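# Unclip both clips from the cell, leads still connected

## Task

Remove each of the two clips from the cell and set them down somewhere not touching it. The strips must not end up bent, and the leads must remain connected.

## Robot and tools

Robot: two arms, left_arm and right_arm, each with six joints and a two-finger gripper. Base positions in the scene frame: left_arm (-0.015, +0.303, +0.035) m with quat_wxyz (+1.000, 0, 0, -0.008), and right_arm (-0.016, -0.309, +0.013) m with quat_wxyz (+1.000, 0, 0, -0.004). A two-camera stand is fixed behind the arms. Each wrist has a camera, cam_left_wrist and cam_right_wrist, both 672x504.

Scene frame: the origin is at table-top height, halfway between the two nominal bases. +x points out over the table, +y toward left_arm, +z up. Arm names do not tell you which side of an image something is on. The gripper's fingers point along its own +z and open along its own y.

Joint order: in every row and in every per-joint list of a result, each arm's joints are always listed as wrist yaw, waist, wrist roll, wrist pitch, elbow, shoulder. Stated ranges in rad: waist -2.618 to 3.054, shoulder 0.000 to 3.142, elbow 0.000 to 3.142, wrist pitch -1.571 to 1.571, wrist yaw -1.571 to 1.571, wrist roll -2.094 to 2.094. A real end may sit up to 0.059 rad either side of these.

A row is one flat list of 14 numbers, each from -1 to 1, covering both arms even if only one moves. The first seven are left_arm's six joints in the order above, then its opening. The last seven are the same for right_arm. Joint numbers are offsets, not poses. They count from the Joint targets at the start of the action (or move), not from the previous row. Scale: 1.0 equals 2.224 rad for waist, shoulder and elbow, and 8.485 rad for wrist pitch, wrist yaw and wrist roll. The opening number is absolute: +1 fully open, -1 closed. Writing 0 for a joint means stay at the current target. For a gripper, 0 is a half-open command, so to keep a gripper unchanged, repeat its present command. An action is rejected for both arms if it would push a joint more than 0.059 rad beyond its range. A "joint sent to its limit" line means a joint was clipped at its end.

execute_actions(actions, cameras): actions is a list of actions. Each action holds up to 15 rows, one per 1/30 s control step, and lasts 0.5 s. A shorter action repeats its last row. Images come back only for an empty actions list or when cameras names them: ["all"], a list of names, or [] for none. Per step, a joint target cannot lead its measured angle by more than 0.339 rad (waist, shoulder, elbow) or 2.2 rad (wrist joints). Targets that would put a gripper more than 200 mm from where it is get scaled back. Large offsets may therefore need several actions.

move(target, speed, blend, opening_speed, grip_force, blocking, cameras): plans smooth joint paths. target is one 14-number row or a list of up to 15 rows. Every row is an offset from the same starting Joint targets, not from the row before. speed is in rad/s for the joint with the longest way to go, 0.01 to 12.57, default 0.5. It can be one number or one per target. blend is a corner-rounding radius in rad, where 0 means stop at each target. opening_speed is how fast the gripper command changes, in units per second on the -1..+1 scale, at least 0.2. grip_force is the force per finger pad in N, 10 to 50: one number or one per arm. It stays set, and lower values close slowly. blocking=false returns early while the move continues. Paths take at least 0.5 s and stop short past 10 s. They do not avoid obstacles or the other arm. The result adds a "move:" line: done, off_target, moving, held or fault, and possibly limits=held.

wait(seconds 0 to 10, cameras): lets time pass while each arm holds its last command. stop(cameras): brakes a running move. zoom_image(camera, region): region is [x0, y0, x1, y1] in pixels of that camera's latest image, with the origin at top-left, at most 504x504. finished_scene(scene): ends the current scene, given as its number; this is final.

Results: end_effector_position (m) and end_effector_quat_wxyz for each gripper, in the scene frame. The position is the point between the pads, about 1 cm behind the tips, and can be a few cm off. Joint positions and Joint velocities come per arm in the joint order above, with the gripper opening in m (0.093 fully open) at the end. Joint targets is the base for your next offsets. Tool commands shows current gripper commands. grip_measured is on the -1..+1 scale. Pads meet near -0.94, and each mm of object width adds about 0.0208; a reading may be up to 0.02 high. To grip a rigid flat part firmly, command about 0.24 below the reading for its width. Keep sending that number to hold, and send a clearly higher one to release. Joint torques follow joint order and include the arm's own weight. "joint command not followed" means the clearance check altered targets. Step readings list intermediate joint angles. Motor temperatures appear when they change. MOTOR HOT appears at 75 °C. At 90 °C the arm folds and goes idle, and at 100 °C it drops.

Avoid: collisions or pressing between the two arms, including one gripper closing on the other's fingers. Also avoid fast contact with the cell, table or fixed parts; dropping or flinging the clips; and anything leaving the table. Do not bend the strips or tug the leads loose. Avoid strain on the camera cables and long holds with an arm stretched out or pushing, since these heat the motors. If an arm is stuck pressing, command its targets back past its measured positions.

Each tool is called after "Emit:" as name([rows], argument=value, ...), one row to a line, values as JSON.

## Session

Emit:
execute_actions(actions=[])

Scene clock: 0.00 s.
left_arm: end_effector_position=(+0.3063, +0.2255, +0.2506) grip_measured=+1.000 end_effector_quat_wxyz=(+0.559, +0.002, +0.829, +0.001) | right_arm: end_effector_position=(+0.3045, -0.1347, +0.2483) grip_measured=+1.000 end_effector_quat_wxyz=(+0.498, +0.038, +0.812, +0.301)
Joint names: [wrist yaw, waist, wrist roll, wrist pitch, elbow, shoulder]
Joint positions: left_arm=[-0.408 -0.426 -0.171 -0.115 0.629 0.936 0.093] | right_arm=[0.001 0.505 0.591 0.018 0.686 1.033 0.093]
Joint velocities: within noise
Joint torques (N m): no reading
Motor temperatures (°C): left_arm=[26 26 27 32 32 38 29] | right_arm=[30 27 28 33 38 33 27]
Heat: left arm: 38 °C; right arm: 38 °C.
Joint targets: left_arm=[-0.408 -0.426 -0.171 -0.112 0.639 0.933] | right_arm=[0.001 0.505 0.591 0.026 0.698 1.028]
Tool commands: left_gripper/opening=+1.0 right_gripper/opening=+1.0
camera_calibration:
cam_left_wrist: T_world_to_cam=[[-0.00832995, -0.999948, 0.00584332, 0.224296], [-0.723688, 0.00199576, -0.690125, 0.431637], [0.690077, -0.00997744, -0.723667, 0.0577085], [0, 0, 0, 1]] pos_world=[0.274415, 0.223999, 0.338334]
cam_right_wrist: T_world_to_cam=[[0.245251, -0.817511, -0.521083, -0.0544698], [-0.804136, 0.128678, -0.580351, 0.44377], [0.541495, 0.561354, -0.625831, 0.14873], [0, 0, 0, 1]] pos_world=[0.289673, -0.185124, 0.322239]

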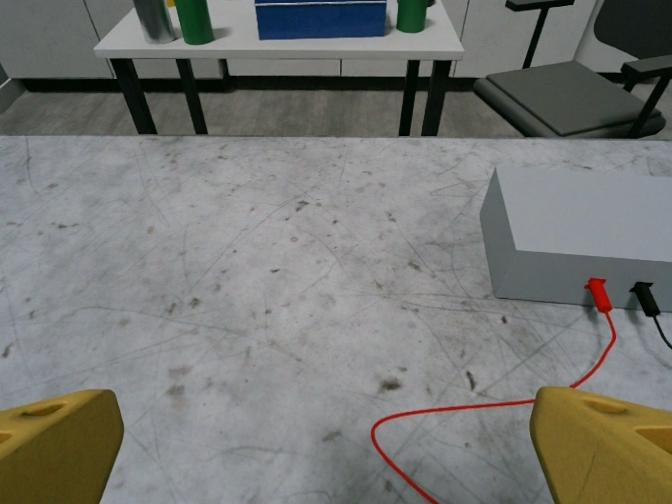

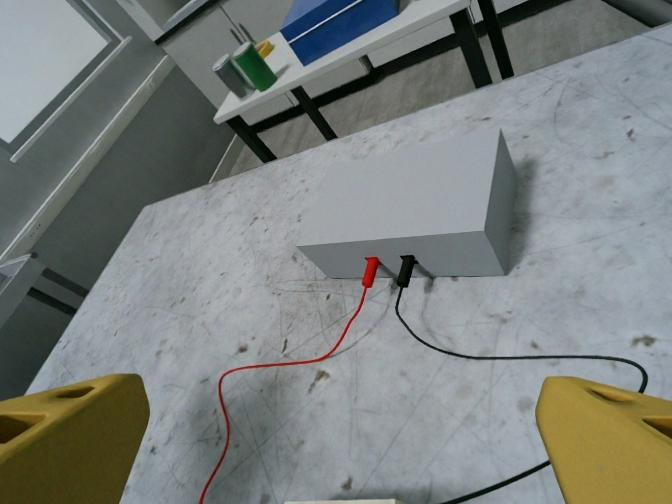

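Emit:
move(target=[0.0481,-0.1493,0.0202,-0.0887,0.1853,0.1632,1,0,0.0198,-0.0697,-0.1028,0.1583,0.1223,1], cameras=["all"])

Scene clock: 9.03 s.
left_arm: end_effector_position=(+0.2050, +0.0943, +0.1785) grip_measured=+1.000 end_effector_quat_wxyz=(+0.210, +0.358, +0.907, -0.080) | right_arm: end_effector_position=(+0.2475, -0.1526, +0.1560) grip_measured=+1.000 end_effector_quat_wxyz=(+0.219, -0.253, +0.940, +0.061)
Joint names: [wrist yaw, waist, wrist roll, wrist pitch, elbow, shoulder]
Joint positions: left_arm=[-0.012 -0.752 -0.013 -0.859 1.024 1.284 0.093] | right_arm=[0.001 0.542 0.01 -0.844 1.022 1.291 0.093]
Joint torques (N m): left_arm=[0.08 -0.76 0.21 1.14 10.69 -2.92] | right_arm=[-0.04 0.81 -0.25 0.95 10.17 -2.67]
Heat: left arm: 38 °C; right arm: 40 °C.
Joint targets: left_arm=[0.000 -0.758 0.000 -0.865 1.051 1.296] | right_arm=[0.001 0.549 0.000 -0.847 1.050 1.300]
move: done
camera_calibration:
cam_left_wrist: T_world_to_cam=[[-0.680655, -0.732573, 0.00674392, 0.205089], [-0.732425, 0.680256, -0.0283879, 0.128567], [0.0162086, -0.0242618, -0.999574, 0.262912], [0, 0, 0, 1]] pos_world=[0.229499, 0.0691634, 0.265067]
cam_right_wrist: T_world_to_cam=[[0.510414, -0.859925, -0.00261512, -0.256148], [-0.859766, -0.510256, -0.0210193, 0.17568], [0.0167406, 0.0129769, -0.999776, 0.236394], [0, 0, 0, 1]] pos_world=[0.277827, -0.133694, 0.239363]

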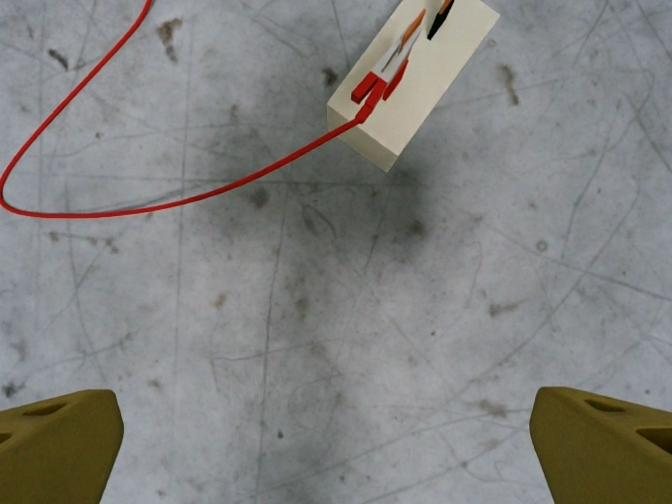

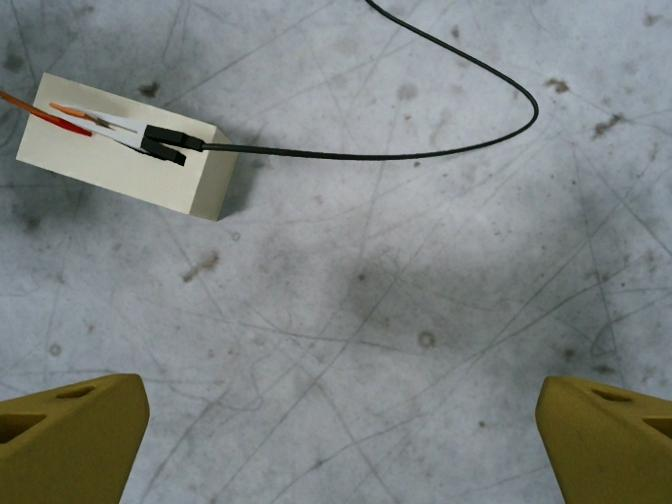

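Emit:
move(target=[0,-0.0067,0.0818,-0.0623,0.3966,0.3656,-0.2,0,0,0,0,0,0,1], grip_force=40, opening_speed=0.7, cameras=["cam_left_wrist"])

Scene clock: 25.10 s.
left_arm: end_effector_position=(+0.2738, +0.0206, +0.1497) grip_measured=-0.198 end_effector_quat_wxyz=(+0.003, +0.667, +0.745, +0.006) | right_arm: end_effector_position=(+0.2474, -0.1526, +0.1559) grip_measured=+1.000 end_effector_quat_wxyz=(+0.219, -0.253, +0.940, +0.061)
Joint names: [wrist yaw, waist, wrist roll, wrist pitch, elbow, shoulder]
Joint positions: left_arm=[-0.012 -0.765 0.68 -1.385 1.91 2.091 0.036] | right_arm=[0.001 0.542 0.009 -0.844 1.022 1.291 0.093]
Joint torques (N m): left_arm=[0.09 -0.92 0.2 0.23 9.42 -9.26] | right_arm=[-0.03 0.79 -0.25 0.97 10.15 -2.66]
Motor temperatures (°C): left_arm=[26 26 27 33 34 38 29] | right_arm=[30 27 28 35 44 33 27]
Heat: left arm: 38 °C; right arm: 44 °C.
Joint targets: left_arm=[0.000 -0.773 0.694 -1.394 1.933 2.109] | right_arm=[0.001 0.549 0.000 -0.847 1.050 1.300]
grip_force (N): 40, 40
move: done
camera_calibration:
cam_left_wrist: T_world_to_cam=[[-0.993188, -0.116504, -0.0020035, 0.272377], [-0.106818, 0.90348, 0.415107, -0.0139881], [-0.0465515, 0.412494, -0.90977, 0.225968], [0, 0, 0, 1]] pos_world=[0.279547, -0.0488395, 0.211931]
Images, in order (width x height): cam_left_wrist 672x504.

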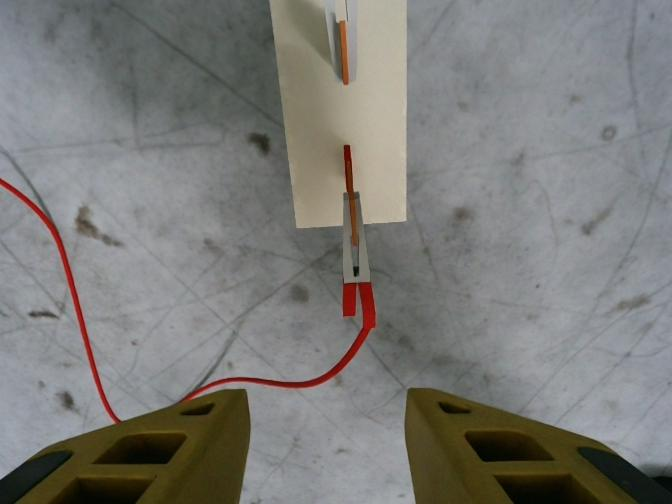

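Emit:
move(target=[0,-0.0108,-0.0087,0.0217,-0.0886,-0.0054,-0.2,0,0,0,0,0,0,1], speed=0.25, cameras=["cam_left_wrist"])

Scene clock: 46.23 s.
left_arm: end_effector_position=(+0.2653, +0.0155, +0.1076) grip_measured=-0.198 end_effector_quat_wxyz=(+0.000, +0.658, +0.753, +0.006) | right_arm: end_effector_position=(+0.2474, -0.1526, +0.1559) grip_measured=+1.000 end_effector_quat_wxyz=(+0.219, -0.253, +0.940, +0.061)
Joint names: [wrist yaw, waist, wrist roll, wrist pitch, elbow, shoulder]
Joint positions: left_arm=[-0.012 -0.789 0.633 -1.223 1.742 2.091 0.036] | right_arm=[0.001 0.542 0.009 -0.844 1.022 1.291 0.093]
Joint torques (N m): left_arm=[0.09 -1.17 -0.11 0.52 6.49 -10.4] | right_arm=[-0.03 0.83 -0.26 0.96 10.14 -2.69]
Heat: left arm: 41 °C; right arm: 47 °C.
Joint targets: left_arm=[0.000 -0.797 0.620 -1.210 1.736 2.097] | right_arm=[0.001 0.549 0.000 -0.847 1.050 1.300]
grip_force (N): 40, 40
move: done
camera_calibration:
cam_left_wrist: T_world_to_cam=[[-0.990164, -0.139908, 0.00120649, 0.262363], [-0.12655, 0.899235, 0.418761, 0.0121293], [-0.0596731, 0.41449, -0.908096, 0.192637], [0, 0, 0, 1]] pos_world=[0.272813, -0.0540465, 0.169537]
Images, in order (width x height): cam_left_wrist 672x504.

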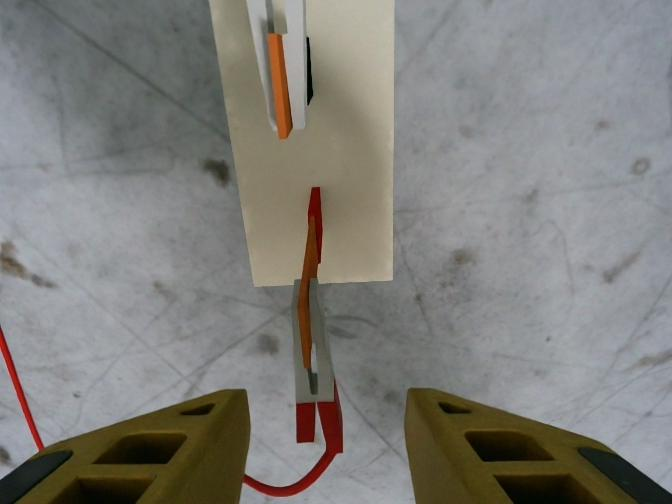

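Emit:
move([
  [0,0.0081,-0.0053,0.0054,-0.0148,0.0054,-0.2,0,0,0,0,0,0,1],
  [0,0.0081,-0.0053,0.0054,-0.0148,0.0054,-0.95,0,0,0,0,0,0,1],
], speed=0.2, opening_speed=0.4, cameras=["cam_left_wrist"])

Scene clock: 57.60 s.
left_arm: end_effector_position=(+0.2671, +0.0135, +0.0997) grip_measured=-0.897 end_effector_quat_wxyz=(+0.008, +0.641, +0.768, +0.005) | right_arm: end_effector_position=(+0.2474, -0.1526, +0.1559) grip_measured=+1.000 end_effector_quat_wxyz=(+0.219, -0.253, +0.940, +0.061)
Joint names: [wrist yaw, waist, wrist roll, wrist pitch, elbow, shoulder]
Joint positions: left_arm=[-0.012 -0.789 0.587 -1.176 1.711 2.091 0.002] | right_arm=[0.001 0.542 0.009 -0.844 1.022 1.291 0.093]
Joint torques (N m): left_arm=[0.12 0.17 -0.07 0.52 6.23 -9.29] | right_arm=[-0.04 0.81 -0.25 0.96 10.15 -2.67]
Heat: left arm: 42 °C; right arm: 48 °C.
Joint targets: left_arm=[0.000 -0.779 0.575 -1.164 1.704 2.109] | right_arm=[0.001 0.549 0.000 -0.847 1.050 1.300]
grip_force (N): 40, 40
move: done
camera_calibration:
cam_left_wrist: T_world_to_cam=[[-0.982765, -0.184707, -0.00751366, 0.263466], [-0.171743, 0.897237, 0.406781, 0.0307228], [-0.0683939, 0.40106, -0.913495, 0.189421], [0, 0, 0, 1]] pos_world=[0.277157, -0.0548708, 0.162517]
Images, in order (width x height): cam_left_wrist 672x504.

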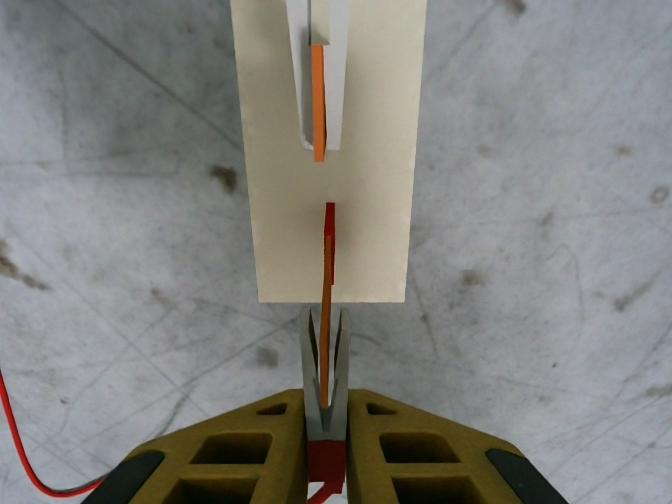

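Emit:
move([
  [0,0,0,-0.0137,0.0481,-0.0036,-0.95,0,0,0,0,0,0,1],
  [0,0,0,-0.0377,0.1452,0.0018,-0.95,0,0,0,0,0,0,1],
  [0,0.17,0,-0.0377,0.1452,0.0018,-0.95,0,0,0,0,0,0,1],
], speed=[0.1,0.2,0.4], blend=[0.02,0.03,0], cameras=["cam_left_wrist"])

Emit:
move([
  [0,0,0,0.0386,-0.285,-0.1376,-0.95,0,0,0,0,0,0,1],
  [0,0,0,0.0728,-0.366,-0.0886,-0.95,0,0,0,0,0,0,1],
  [0,0,0,0.0889,-0.4046,-0.0652,-0.95,0,0,0,0,0,0,1],
], speed=[0.5,0.4,0.15], blend=[0.03,0.03,0], cameras=["cam_left_wrist"])

Emit:
move([
  [0,0,0,0,0,0,-0.35,0,0,0,0,0,0,1],
  [0,0,0,-0.0502,0.1192,-0.0723,-0.35,0,0,0,0,0,0,-0.2],
  [0,0.05,0,-0.0502,0.1192,-0.14,-0.35,0,0,0,0,0,0,-0.2],
], opening_speed=0.5, speed=[0.4,0.4,0.5], cameras=["all"])

Scene clock: 78.07 s.
left_arm: end_effector_position=(+0.3548, +0.1434, +0.1733) grip_measured=-0.906 end_effector_quat_wxyz=(+0.004, +0.479, +0.878, +0.005) | right_arm: end_effector_position=(+0.2474, -0.1526, +0.1559) grip_measured=+1.000 end_effector_quat_wxyz=(+0.219, -0.253, +0.940, +0.061)
Joint names: [wrist yaw, waist, wrist roll, wrist pitch, elbow, shoulder]
Joint positions: left_arm=[-0.009 -0.397 0.587 -1.474 2.004 2.091 0.002] | right_arm=[0.001 0.542 0.009 -0.844 1.022 1.291 0.093]
Joint torques (N m): left_arm=[0.08 -0.61 -0.09 0.29 9.29 -8.65] | right_arm=[-0.03 0.81 -0.26 0.97 10.17 -2.67]
Motor temperatures (°C): left_arm=[26 26 27 31 35 43 30] | right_arm=[30 27 28 35 49 33 26]
Heat: left arm: 43 °C; right arm: 49 °C.
Joint targets: left_arm=[0.000 -0.401 0.575 -1.484 2.026 2.113] | right_arm=[0.001 0.549 0.000 -0.847 1.050 1.300]
grip_force (N): 40, 40
move: done
camera_calibration:
cam_left_wrist: T_world_to_cam=[[-0.837218, -0.546866, -0.00195825, 0.373485], [-0.499748, 0.76362, 0.408823, 0.0344357], [-0.222076, 0.343253, -0.912612, 0.273247], [0, 0, 0, 1]] pos_world=[0.390579, 0.0841578, 0.236022]
Images, in order (width x height): cam_left_wrist 672x504.

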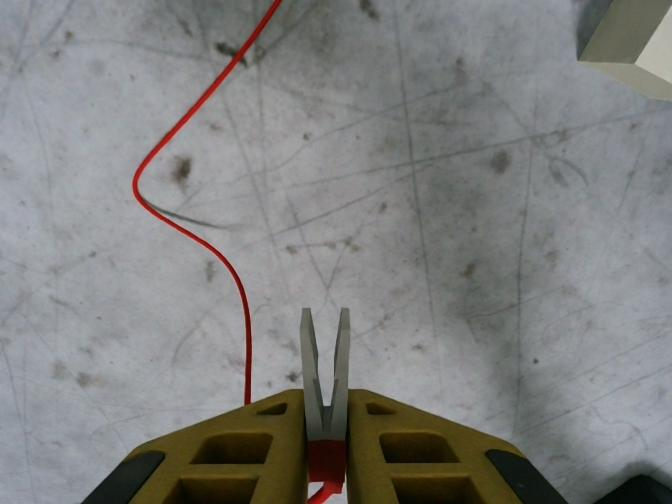

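Scene clock: 81.60 s.
left_arm: end_effector_position=(+0.2891, +0.1720, +0.0133) grip_measured=-0.906 end_effector_quat_wxyz=(+0.004, +0.479, +0.878, +0.005) | right_arm: end_effector_position=(+0.2474, -0.1526, +0.1559) grip_measured=+1.000 end_effector_quat_wxyz=(+0.219, -0.253, +0.940, +0.061)
Joint names: [wrist yaw, waist, wrist roll, wrist pitch, elbow, shoulder]
Joint positions: left_arm=[-0.009 -0.397 0.587 -0.745 1.133 1.95 0.002] | right_arm=[0.001 0.542 0.009 -0.844 1.022 1.291 0.093]
Joint torques (N m): left_arm=[0.09 -0.68 -0.09 0.47 5.6 -7.12] | right_arm=[-0.04 0.8 -0.25 0.96 10.17 -2.66]
Heat: left arm: 43 °C; right arm: 49 °C.
Joint targets: left_arm=[0.000 -0.401 0.575 -0.729 1.127 1.968] | right_arm=[0.001 0.549 0.000 -0.847 1.050 1.300]
grip_force (N): 40, 40
move: done
camera_calibration:
cam_left_wrist: T_world_to_cam=[[-0.837405, -0.54658, -0.00149221, 0.33383], [-0.499175, 0.763659, 0.409451, 0.0450614], [-0.222658, 0.343621, -0.912331, 0.103005], [0, 0, 0, 1]] pos_world=[0.324979, 0.112658, 0.0760226]
Images, in order (width x height): cam_left_wrist 672x504.

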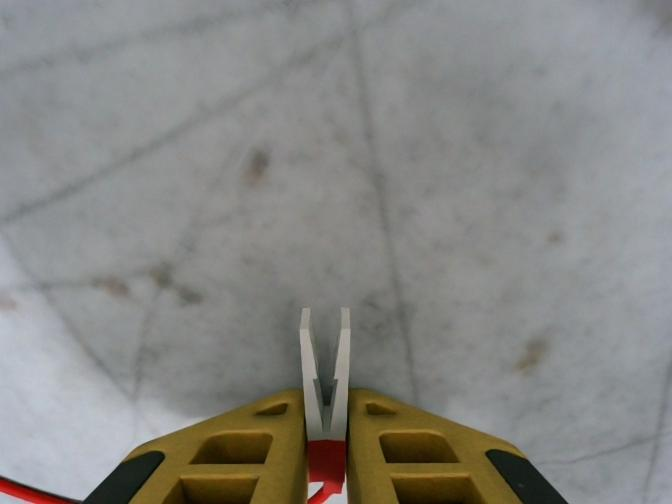

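Scene clock: 88.27 s.
left_arm: end_effector_position=(+0.2984, +0.2051, +0.1538) grip_measured=-0.352 end_effector_quat_wxyz=(+0.058, +0.432, +0.900, +0.012) | right_arm: end_effector_position=(+0.2474, -0.1526, +0.1559) grip_measured=-0.198 end_effector_quat_wxyz=(+0.219, -0.253, +0.940, +0.061)
Joint names: [wrist yaw, waist, wrist roll, wrist pitch, elbow, shoulder]
Joint positions: left_arm=[-0.008 -0.293 0.587 -1.148 1.372 1.677 0.028] | right_arm=[0.001 0.542 0.009 -0.844 1.022 1.291 0.036]
Joint torques (N m): left_arm=[0.08 0.05 -0.07 0.54 9.25 -9.22] | right_arm=[-0.03 0.79 -0.26 0.96 10.14 -2.66]
Heat: left arm: 44 °C; right arm: 50 °C.
Joint targets: left_arm=[0.000 -0.289 0.575 -1.155 1.392 1.657] | right_arm=[0.001 0.549 0.000 -0.846 1.050 1.300]
grip_force (N): 40, 40
move: done
camera_calibration:
cam_left_wrist: T_world_to_cam=[[-0.772772, -0.631717, -0.0612958, 0.367337], [-0.614198, 0.719996, 0.323059, 0.0235144], [-0.159949, 0.287299, -0.944392, 0.219577], [0, 0, 0, 1]] pos_world=[0.333431, 0.152038, 0.222286]
cam_right_wrist: T_world_to_cam=[[0.510986, -0.859586, -0.00227928, -0.256343], [-0.85943, -0.510839, -0.0205986, 0.175404], [0.0165419, 0.0124845, -0.999785, 0.236285], [0, 0, 0, 1]] pos_world=[0.277827, -0.133695, 0.239263]

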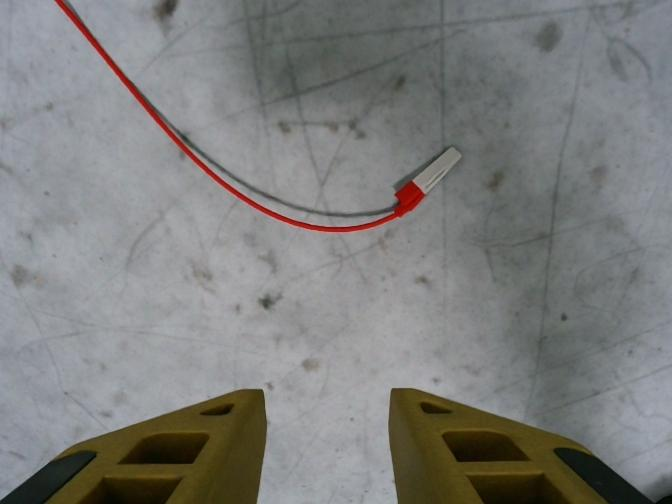

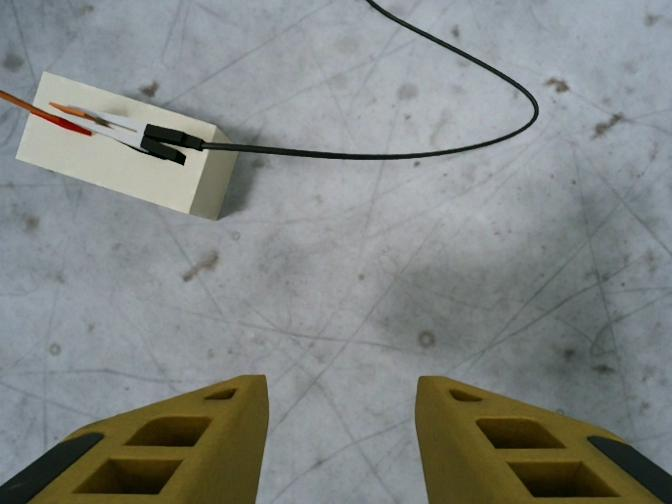

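Emit:
move(target=[0,0,0,0,0,0,-0.35,0,0.071,-0.1281,-0.0707,0.3876,0.3309,-0.2], cameras=["cam_right_wrist"])

Scene clock: 98.97 s.
left_arm: end_effector_position=(+0.2984, +0.2051, +0.1538) grip_measured=-0.352 end_effector_quat_wxyz=(+0.058, +0.432, +0.900, +0.012) | right_arm: end_effector_position=(+0.2799, -0.0620, +0.1479) grip_measured=-0.198 end_effector_quat_wxyz=(+0.002, +0.774, -0.633, +0.000)
Joint names: [wrist yaw, waist, wrist roll, wrist pitch, elbow, shoulder]
Joint positions: left_arm=[-0.008 -0.293 0.587 -1.148 1.372 1.677 0.028] | right_arm=[0.001 0.703 -1.076 -1.439 1.888 2.024 0.036]
Joint torques (N m): left_arm=[0.04 -0.03 -0.11 0.54 9.17 -9.4] | right_arm=[-0.09 0.57 -0.28 0.14 8.85 -6.95]
Heat: left arm: 43 °C; right arm: 50 °C.
Joint targets: left_arm=[0.000 -0.289 0.575 -1.155 1.392 1.657] | right_arm=[0.001 0.707 -1.087 -1.446 1.913 2.036]
grip_force (N): 40, 40
move: done
camera_calibration:
cam_right_wrist: T_world_to_cam=[[0.977954, 0.208706, -0.00697594, -0.258766], [0.191703, -0.884031, 0.426309, -0.133948], [0.0828064, -0.418248, -0.90455, 0.167273], [0, 0, 0, 1]] pos_world=[0.264888, 0.00555336, 0.206605]
Images, in order (width x height): cam_right_wrist 672x504.

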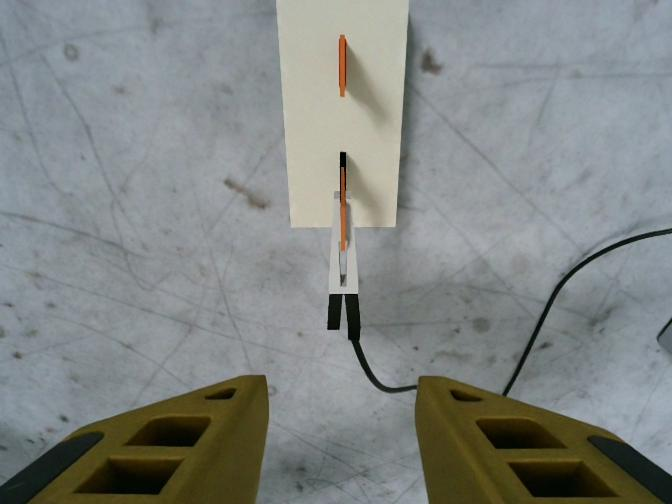

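Emit:
move([
  [0,0,0,0,0,0,-0.35,0,0,0,0.0252,-0.1007,-0.0036,-0.2],
  [0,0,0,0,0,0,-0.35,0,0,0,0.0252,-0.1007,-0.0036,-0.95],
], speed=0.25, opening_speed=0.4, cameras=["cam_right_wrist"])

Scene clock: 112.17 s.
left_arm: end_effector_position=(+0.2984, +0.2051, +0.1538) grip_measured=-0.352 end_effector_quat_wxyz=(+0.058, +0.432, +0.900, +0.012) | right_arm: end_effector_position=(+0.2803, -0.0616, +0.0983) grip_measured=-0.858 end_effector_quat_wxyz=(+0.002, +0.775, -0.632, +0.000)
Joint names: [wrist yaw, waist, wrist roll, wrist pitch, elbow, shoulder]
Joint positions: left_arm=[-0.008 -0.293 0.587 -1.148 1.372 1.677 0.028] | right_arm=[0.001 0.703 -1.077 -1.241 1.691 2.024 0.004]
Joint torques (N m): left_arm=[0.07 -0.18 -0.1 0.58 9.13 -9.32] | right_arm=[-0.09 0.58 -0.26 0.29 6.22 -7.64]
Heat: left arm: 43 °C; right arm: 50 °C.
Joint targets: left_arm=[0.000 -0.289 0.575 -1.155 1.392 1.657] | right_arm=[0.001 0.707 -1.087 -1.233 1.689 2.028]
grip_force (N): 40, 40
move: done
camera_calibration:
cam_right_wrist: T_world_to_cam=[[0.977801, 0.209451, -0.0059847, -0.25959], [0.192004, -0.884182, 0.42586, -0.112645], [0.0839054, -0.417555, -0.904769, 0.122336], [0, 0, 0, 1]] pos_world=[0.265191, 0.0058548, 0.157104]
Images, in order (width x height): cam_right_wrist 672x504.

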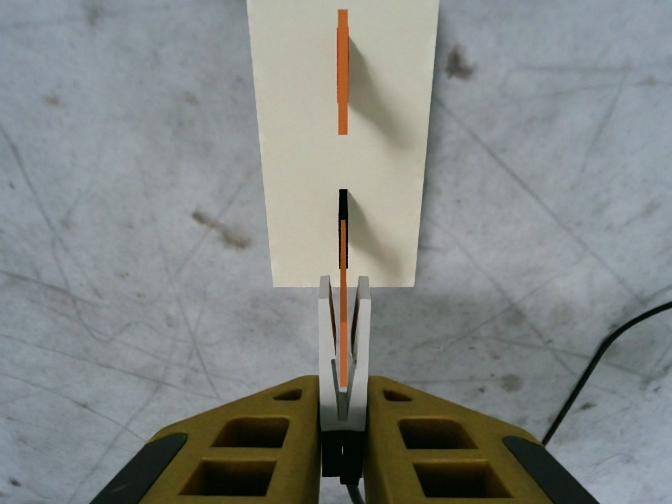

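Emit:
move([
  [0,0,0,0,0,0,-0.35,0,0,0,-0.0153,0.0602,0.0009,-0.95],
  [0,0,0,0,0,0,-0.35,0,0,0,-0.0328,0.1344,0.0085,-0.95],
  [0,0,0,0,0,0,-0.35,0,-0.183,0,-0.0328,0.1344,0.0085,-0.95],
], speed=[0.1,0.2,0.5], blend=[0.02,0.03,0])

Emit:
move([
  [0,0,0,0,0,0,-0.35,0,0,0,0.0635,-0.3291,-0.0863,-0.95],
  [0,0,0,0,0,0,-0.35,0,0,0,0.0792,-0.3647,-0.0616,-0.95],
], speed=[0.5,0.15], cameras=["cam_right_wrist"])

Emit:
move([
  [0,0,0,0,0,0,-0.35,0,0,0,0,0,0,-0.35],
  [0,0,0,0,0,0,-0.35,0,0,0,-0.05,0.12,-0.09,-0.35],
], opening_speed=0.5, cameras=["all"])

Scene clock: 128.67 s.
left_arm: end_effector_position=(+0.2984, +0.2051, +0.1538) grip_measured=-0.352 end_effector_quat_wxyz=(+0.058, +0.432, +0.900, +0.012) | right_arm: end_effector_position=(+0.3538, -0.1996, +0.1642) grip_measured=-0.866 end_effector_quat_wxyz=(+0.000, -0.631, +0.776, -0.001)
Joint names: [wrist yaw, waist, wrist roll, wrist pitch, elbow, shoulder]
Joint positions: left_arm=[-0.008 -0.293 0.587 -1.148 1.372 1.677 0.028] | right_arm=[0.001 0.295 -1.078 -1.504 1.964 2.031 0.004]
Joint torques (N m): left_arm=[0.12 -0.08 -0.1 0.55 9.21 -9.35] | right_arm=[-0.1 0.66 -0.25 0.15 8.69 -6.71]
Motor temperatures (°C): left_arm=[26 26 27 31 35 43 29] | right_arm=[30 27 28 33 48 39 27]
Heat: left arm: 43 °C; right arm: 48 °C.
Joint targets: left_arm=[0.000 -0.289 0.575 -1.155 1.392 1.657] | right_arm=[0.001 0.300 -1.087 -1.511 1.987 2.047]
grip_force (N): 40, 40
move: done

Scene clock: 132.33 s.
left_arm: end_effector_position=(+0.2984, +0.2051, +0.1538) grip_measured=-0.352 end_effector_quat_wxyz=(+0.058, +0.432, +0.900, +0.012) | right_arm: end_effector_position=(+0.3002, -0.2155, +0.0185) grip_measured=-0.866 end_effector_quat_wxyz=(+0.002, -0.631, +0.776, -0.002)
Joint names: [wrist yaw, waist, wrist roll, wrist pitch, elbow, shoulder]
Joint positions: left_arm=[-0.008 -0.293 0.587 -1.148 1.372 1.677 0.028] | right_arm=[0.001 0.295 -1.078 -0.849 1.18 1.897 0.004]
Joint torques (N m): left_arm=[0.1 -0.09 -0.08 0.54 9.29 -9.32] | right_arm=[-0.1 0.68 -0.25 0.33 5.55 -5.68]
Heat: left arm: 43 °C; right arm: 48 °C.
Joint targets: left_arm=[0.000 -0.289 0.575 -1.155 1.392 1.657] | right_arm=[0.001 0.300 -1.087 -0.839 1.177 1.910]
grip_force (N): 40, 40
move: done
camera_calibration:
cam_right_wrist: T_world_to_cam=[[0.980788, -0.195074, 0.00117114, -0.335561], [-0.177224, -0.888505, 0.423261, -0.10859], [-0.0815265, -0.415337, -0.906007, 0.0343733], [0, 0, 0, 1]] pos_world=[0.312671, -0.147665, 0.0774974]
Images, in order (width x height): cam_right_wrist 672x504.

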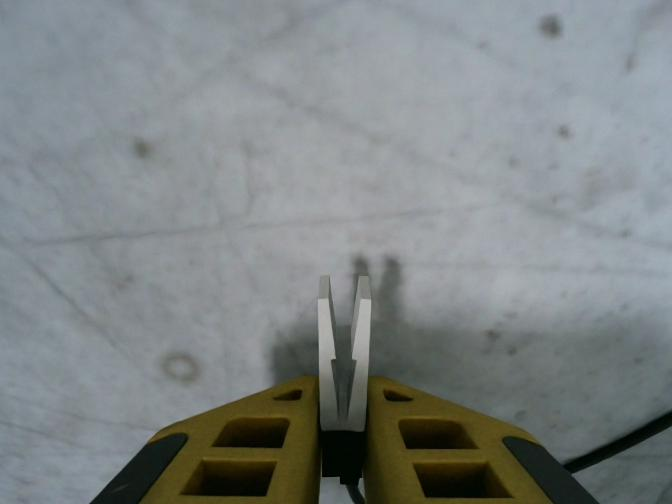

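Scene clock: 135.33 s.
left_arm: end_effector_position=(+0.2984, +0.2051, +0.1538) grip_measured=-0.352 end_effector_quat_wxyz=(+0.058, +0.432, +0.900, +0.012) | right_arm: end_effector_position=(+0.2866, -0.2195, +0.1270) grip_measured=-0.352 end_effector_quat_wxyz=(+0.002, -0.631, +0.776, -0.002)
Joint names: [wrist yaw, waist, wrist roll, wrist pitch, elbow, shoulder]
Joint positions: left_arm=[-0.008 -0.293 0.587 -1.148 1.372 1.677 0.028] | right_arm=[0.001 0.295 -1.078 -1.256 1.424 1.735 0.028]
Joint torques (N m): left_arm=[0.09 -0.14 -0.08 0.52 9.1 -9.33] | right_arm=[-0.09 0.68 -0.25 0.16 8.42 -7.82]
Heat: left arm: 43 °C; right arm: 48 °C.
Joint targets: left_arm=[0.000 -0.289 0.575 -1.155 1.392 1.657] | right_arm=[0.001 0.300 -1.087 -1.263 1.443 1.710]
grip_force (N): 40, 40
move: done
camera_calibration:
cam_left_wrist: T_world_to_cam=[[-0.772772, -0.631717, -0.0612958, 0.367337], [-0.614198, 0.719996, 0.323059, 0.0235144], [-0.159949, 0.287299, -0.944392, 0.219577], [0, 0, 0, 1]] pos_world=[0.333431, 0.152038, 0.222286]
cam_right_wrist: T_world_to_cam=[[0.980788, -0.195074, 0.00117114, -0.323129], [-0.177224, -0.888505, 0.423261, -0.160478], [-0.0815265, -0.415337, -0.906007, 0.129905], [0, 0, 0, 1]] pos_world=[0.299071, -0.151665, 0.185997]

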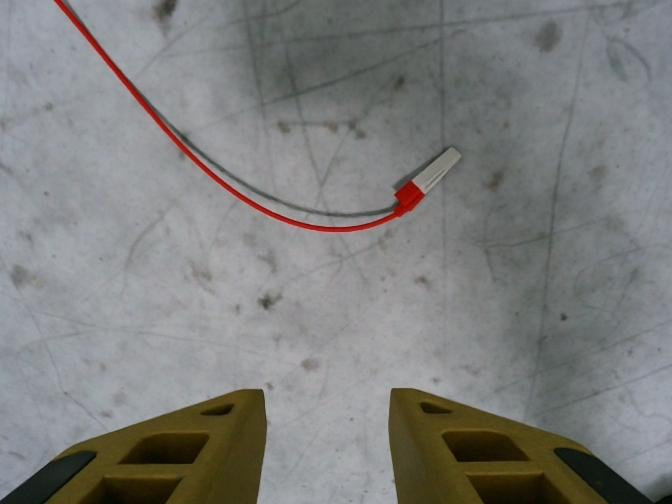

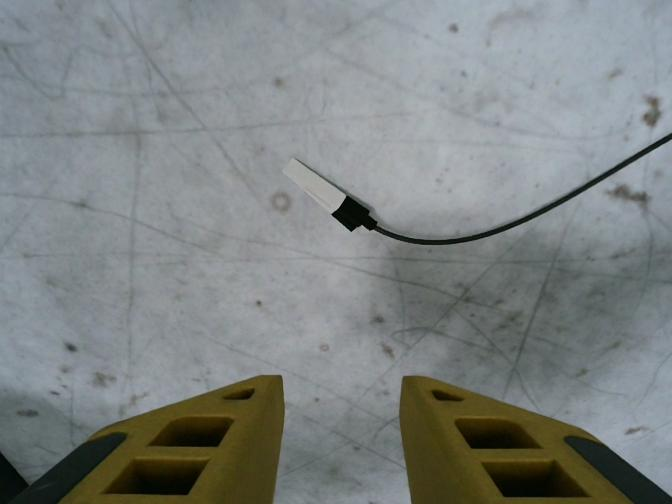

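Emit:
finished_scene(scene=2)

The scene is finished: the task was done.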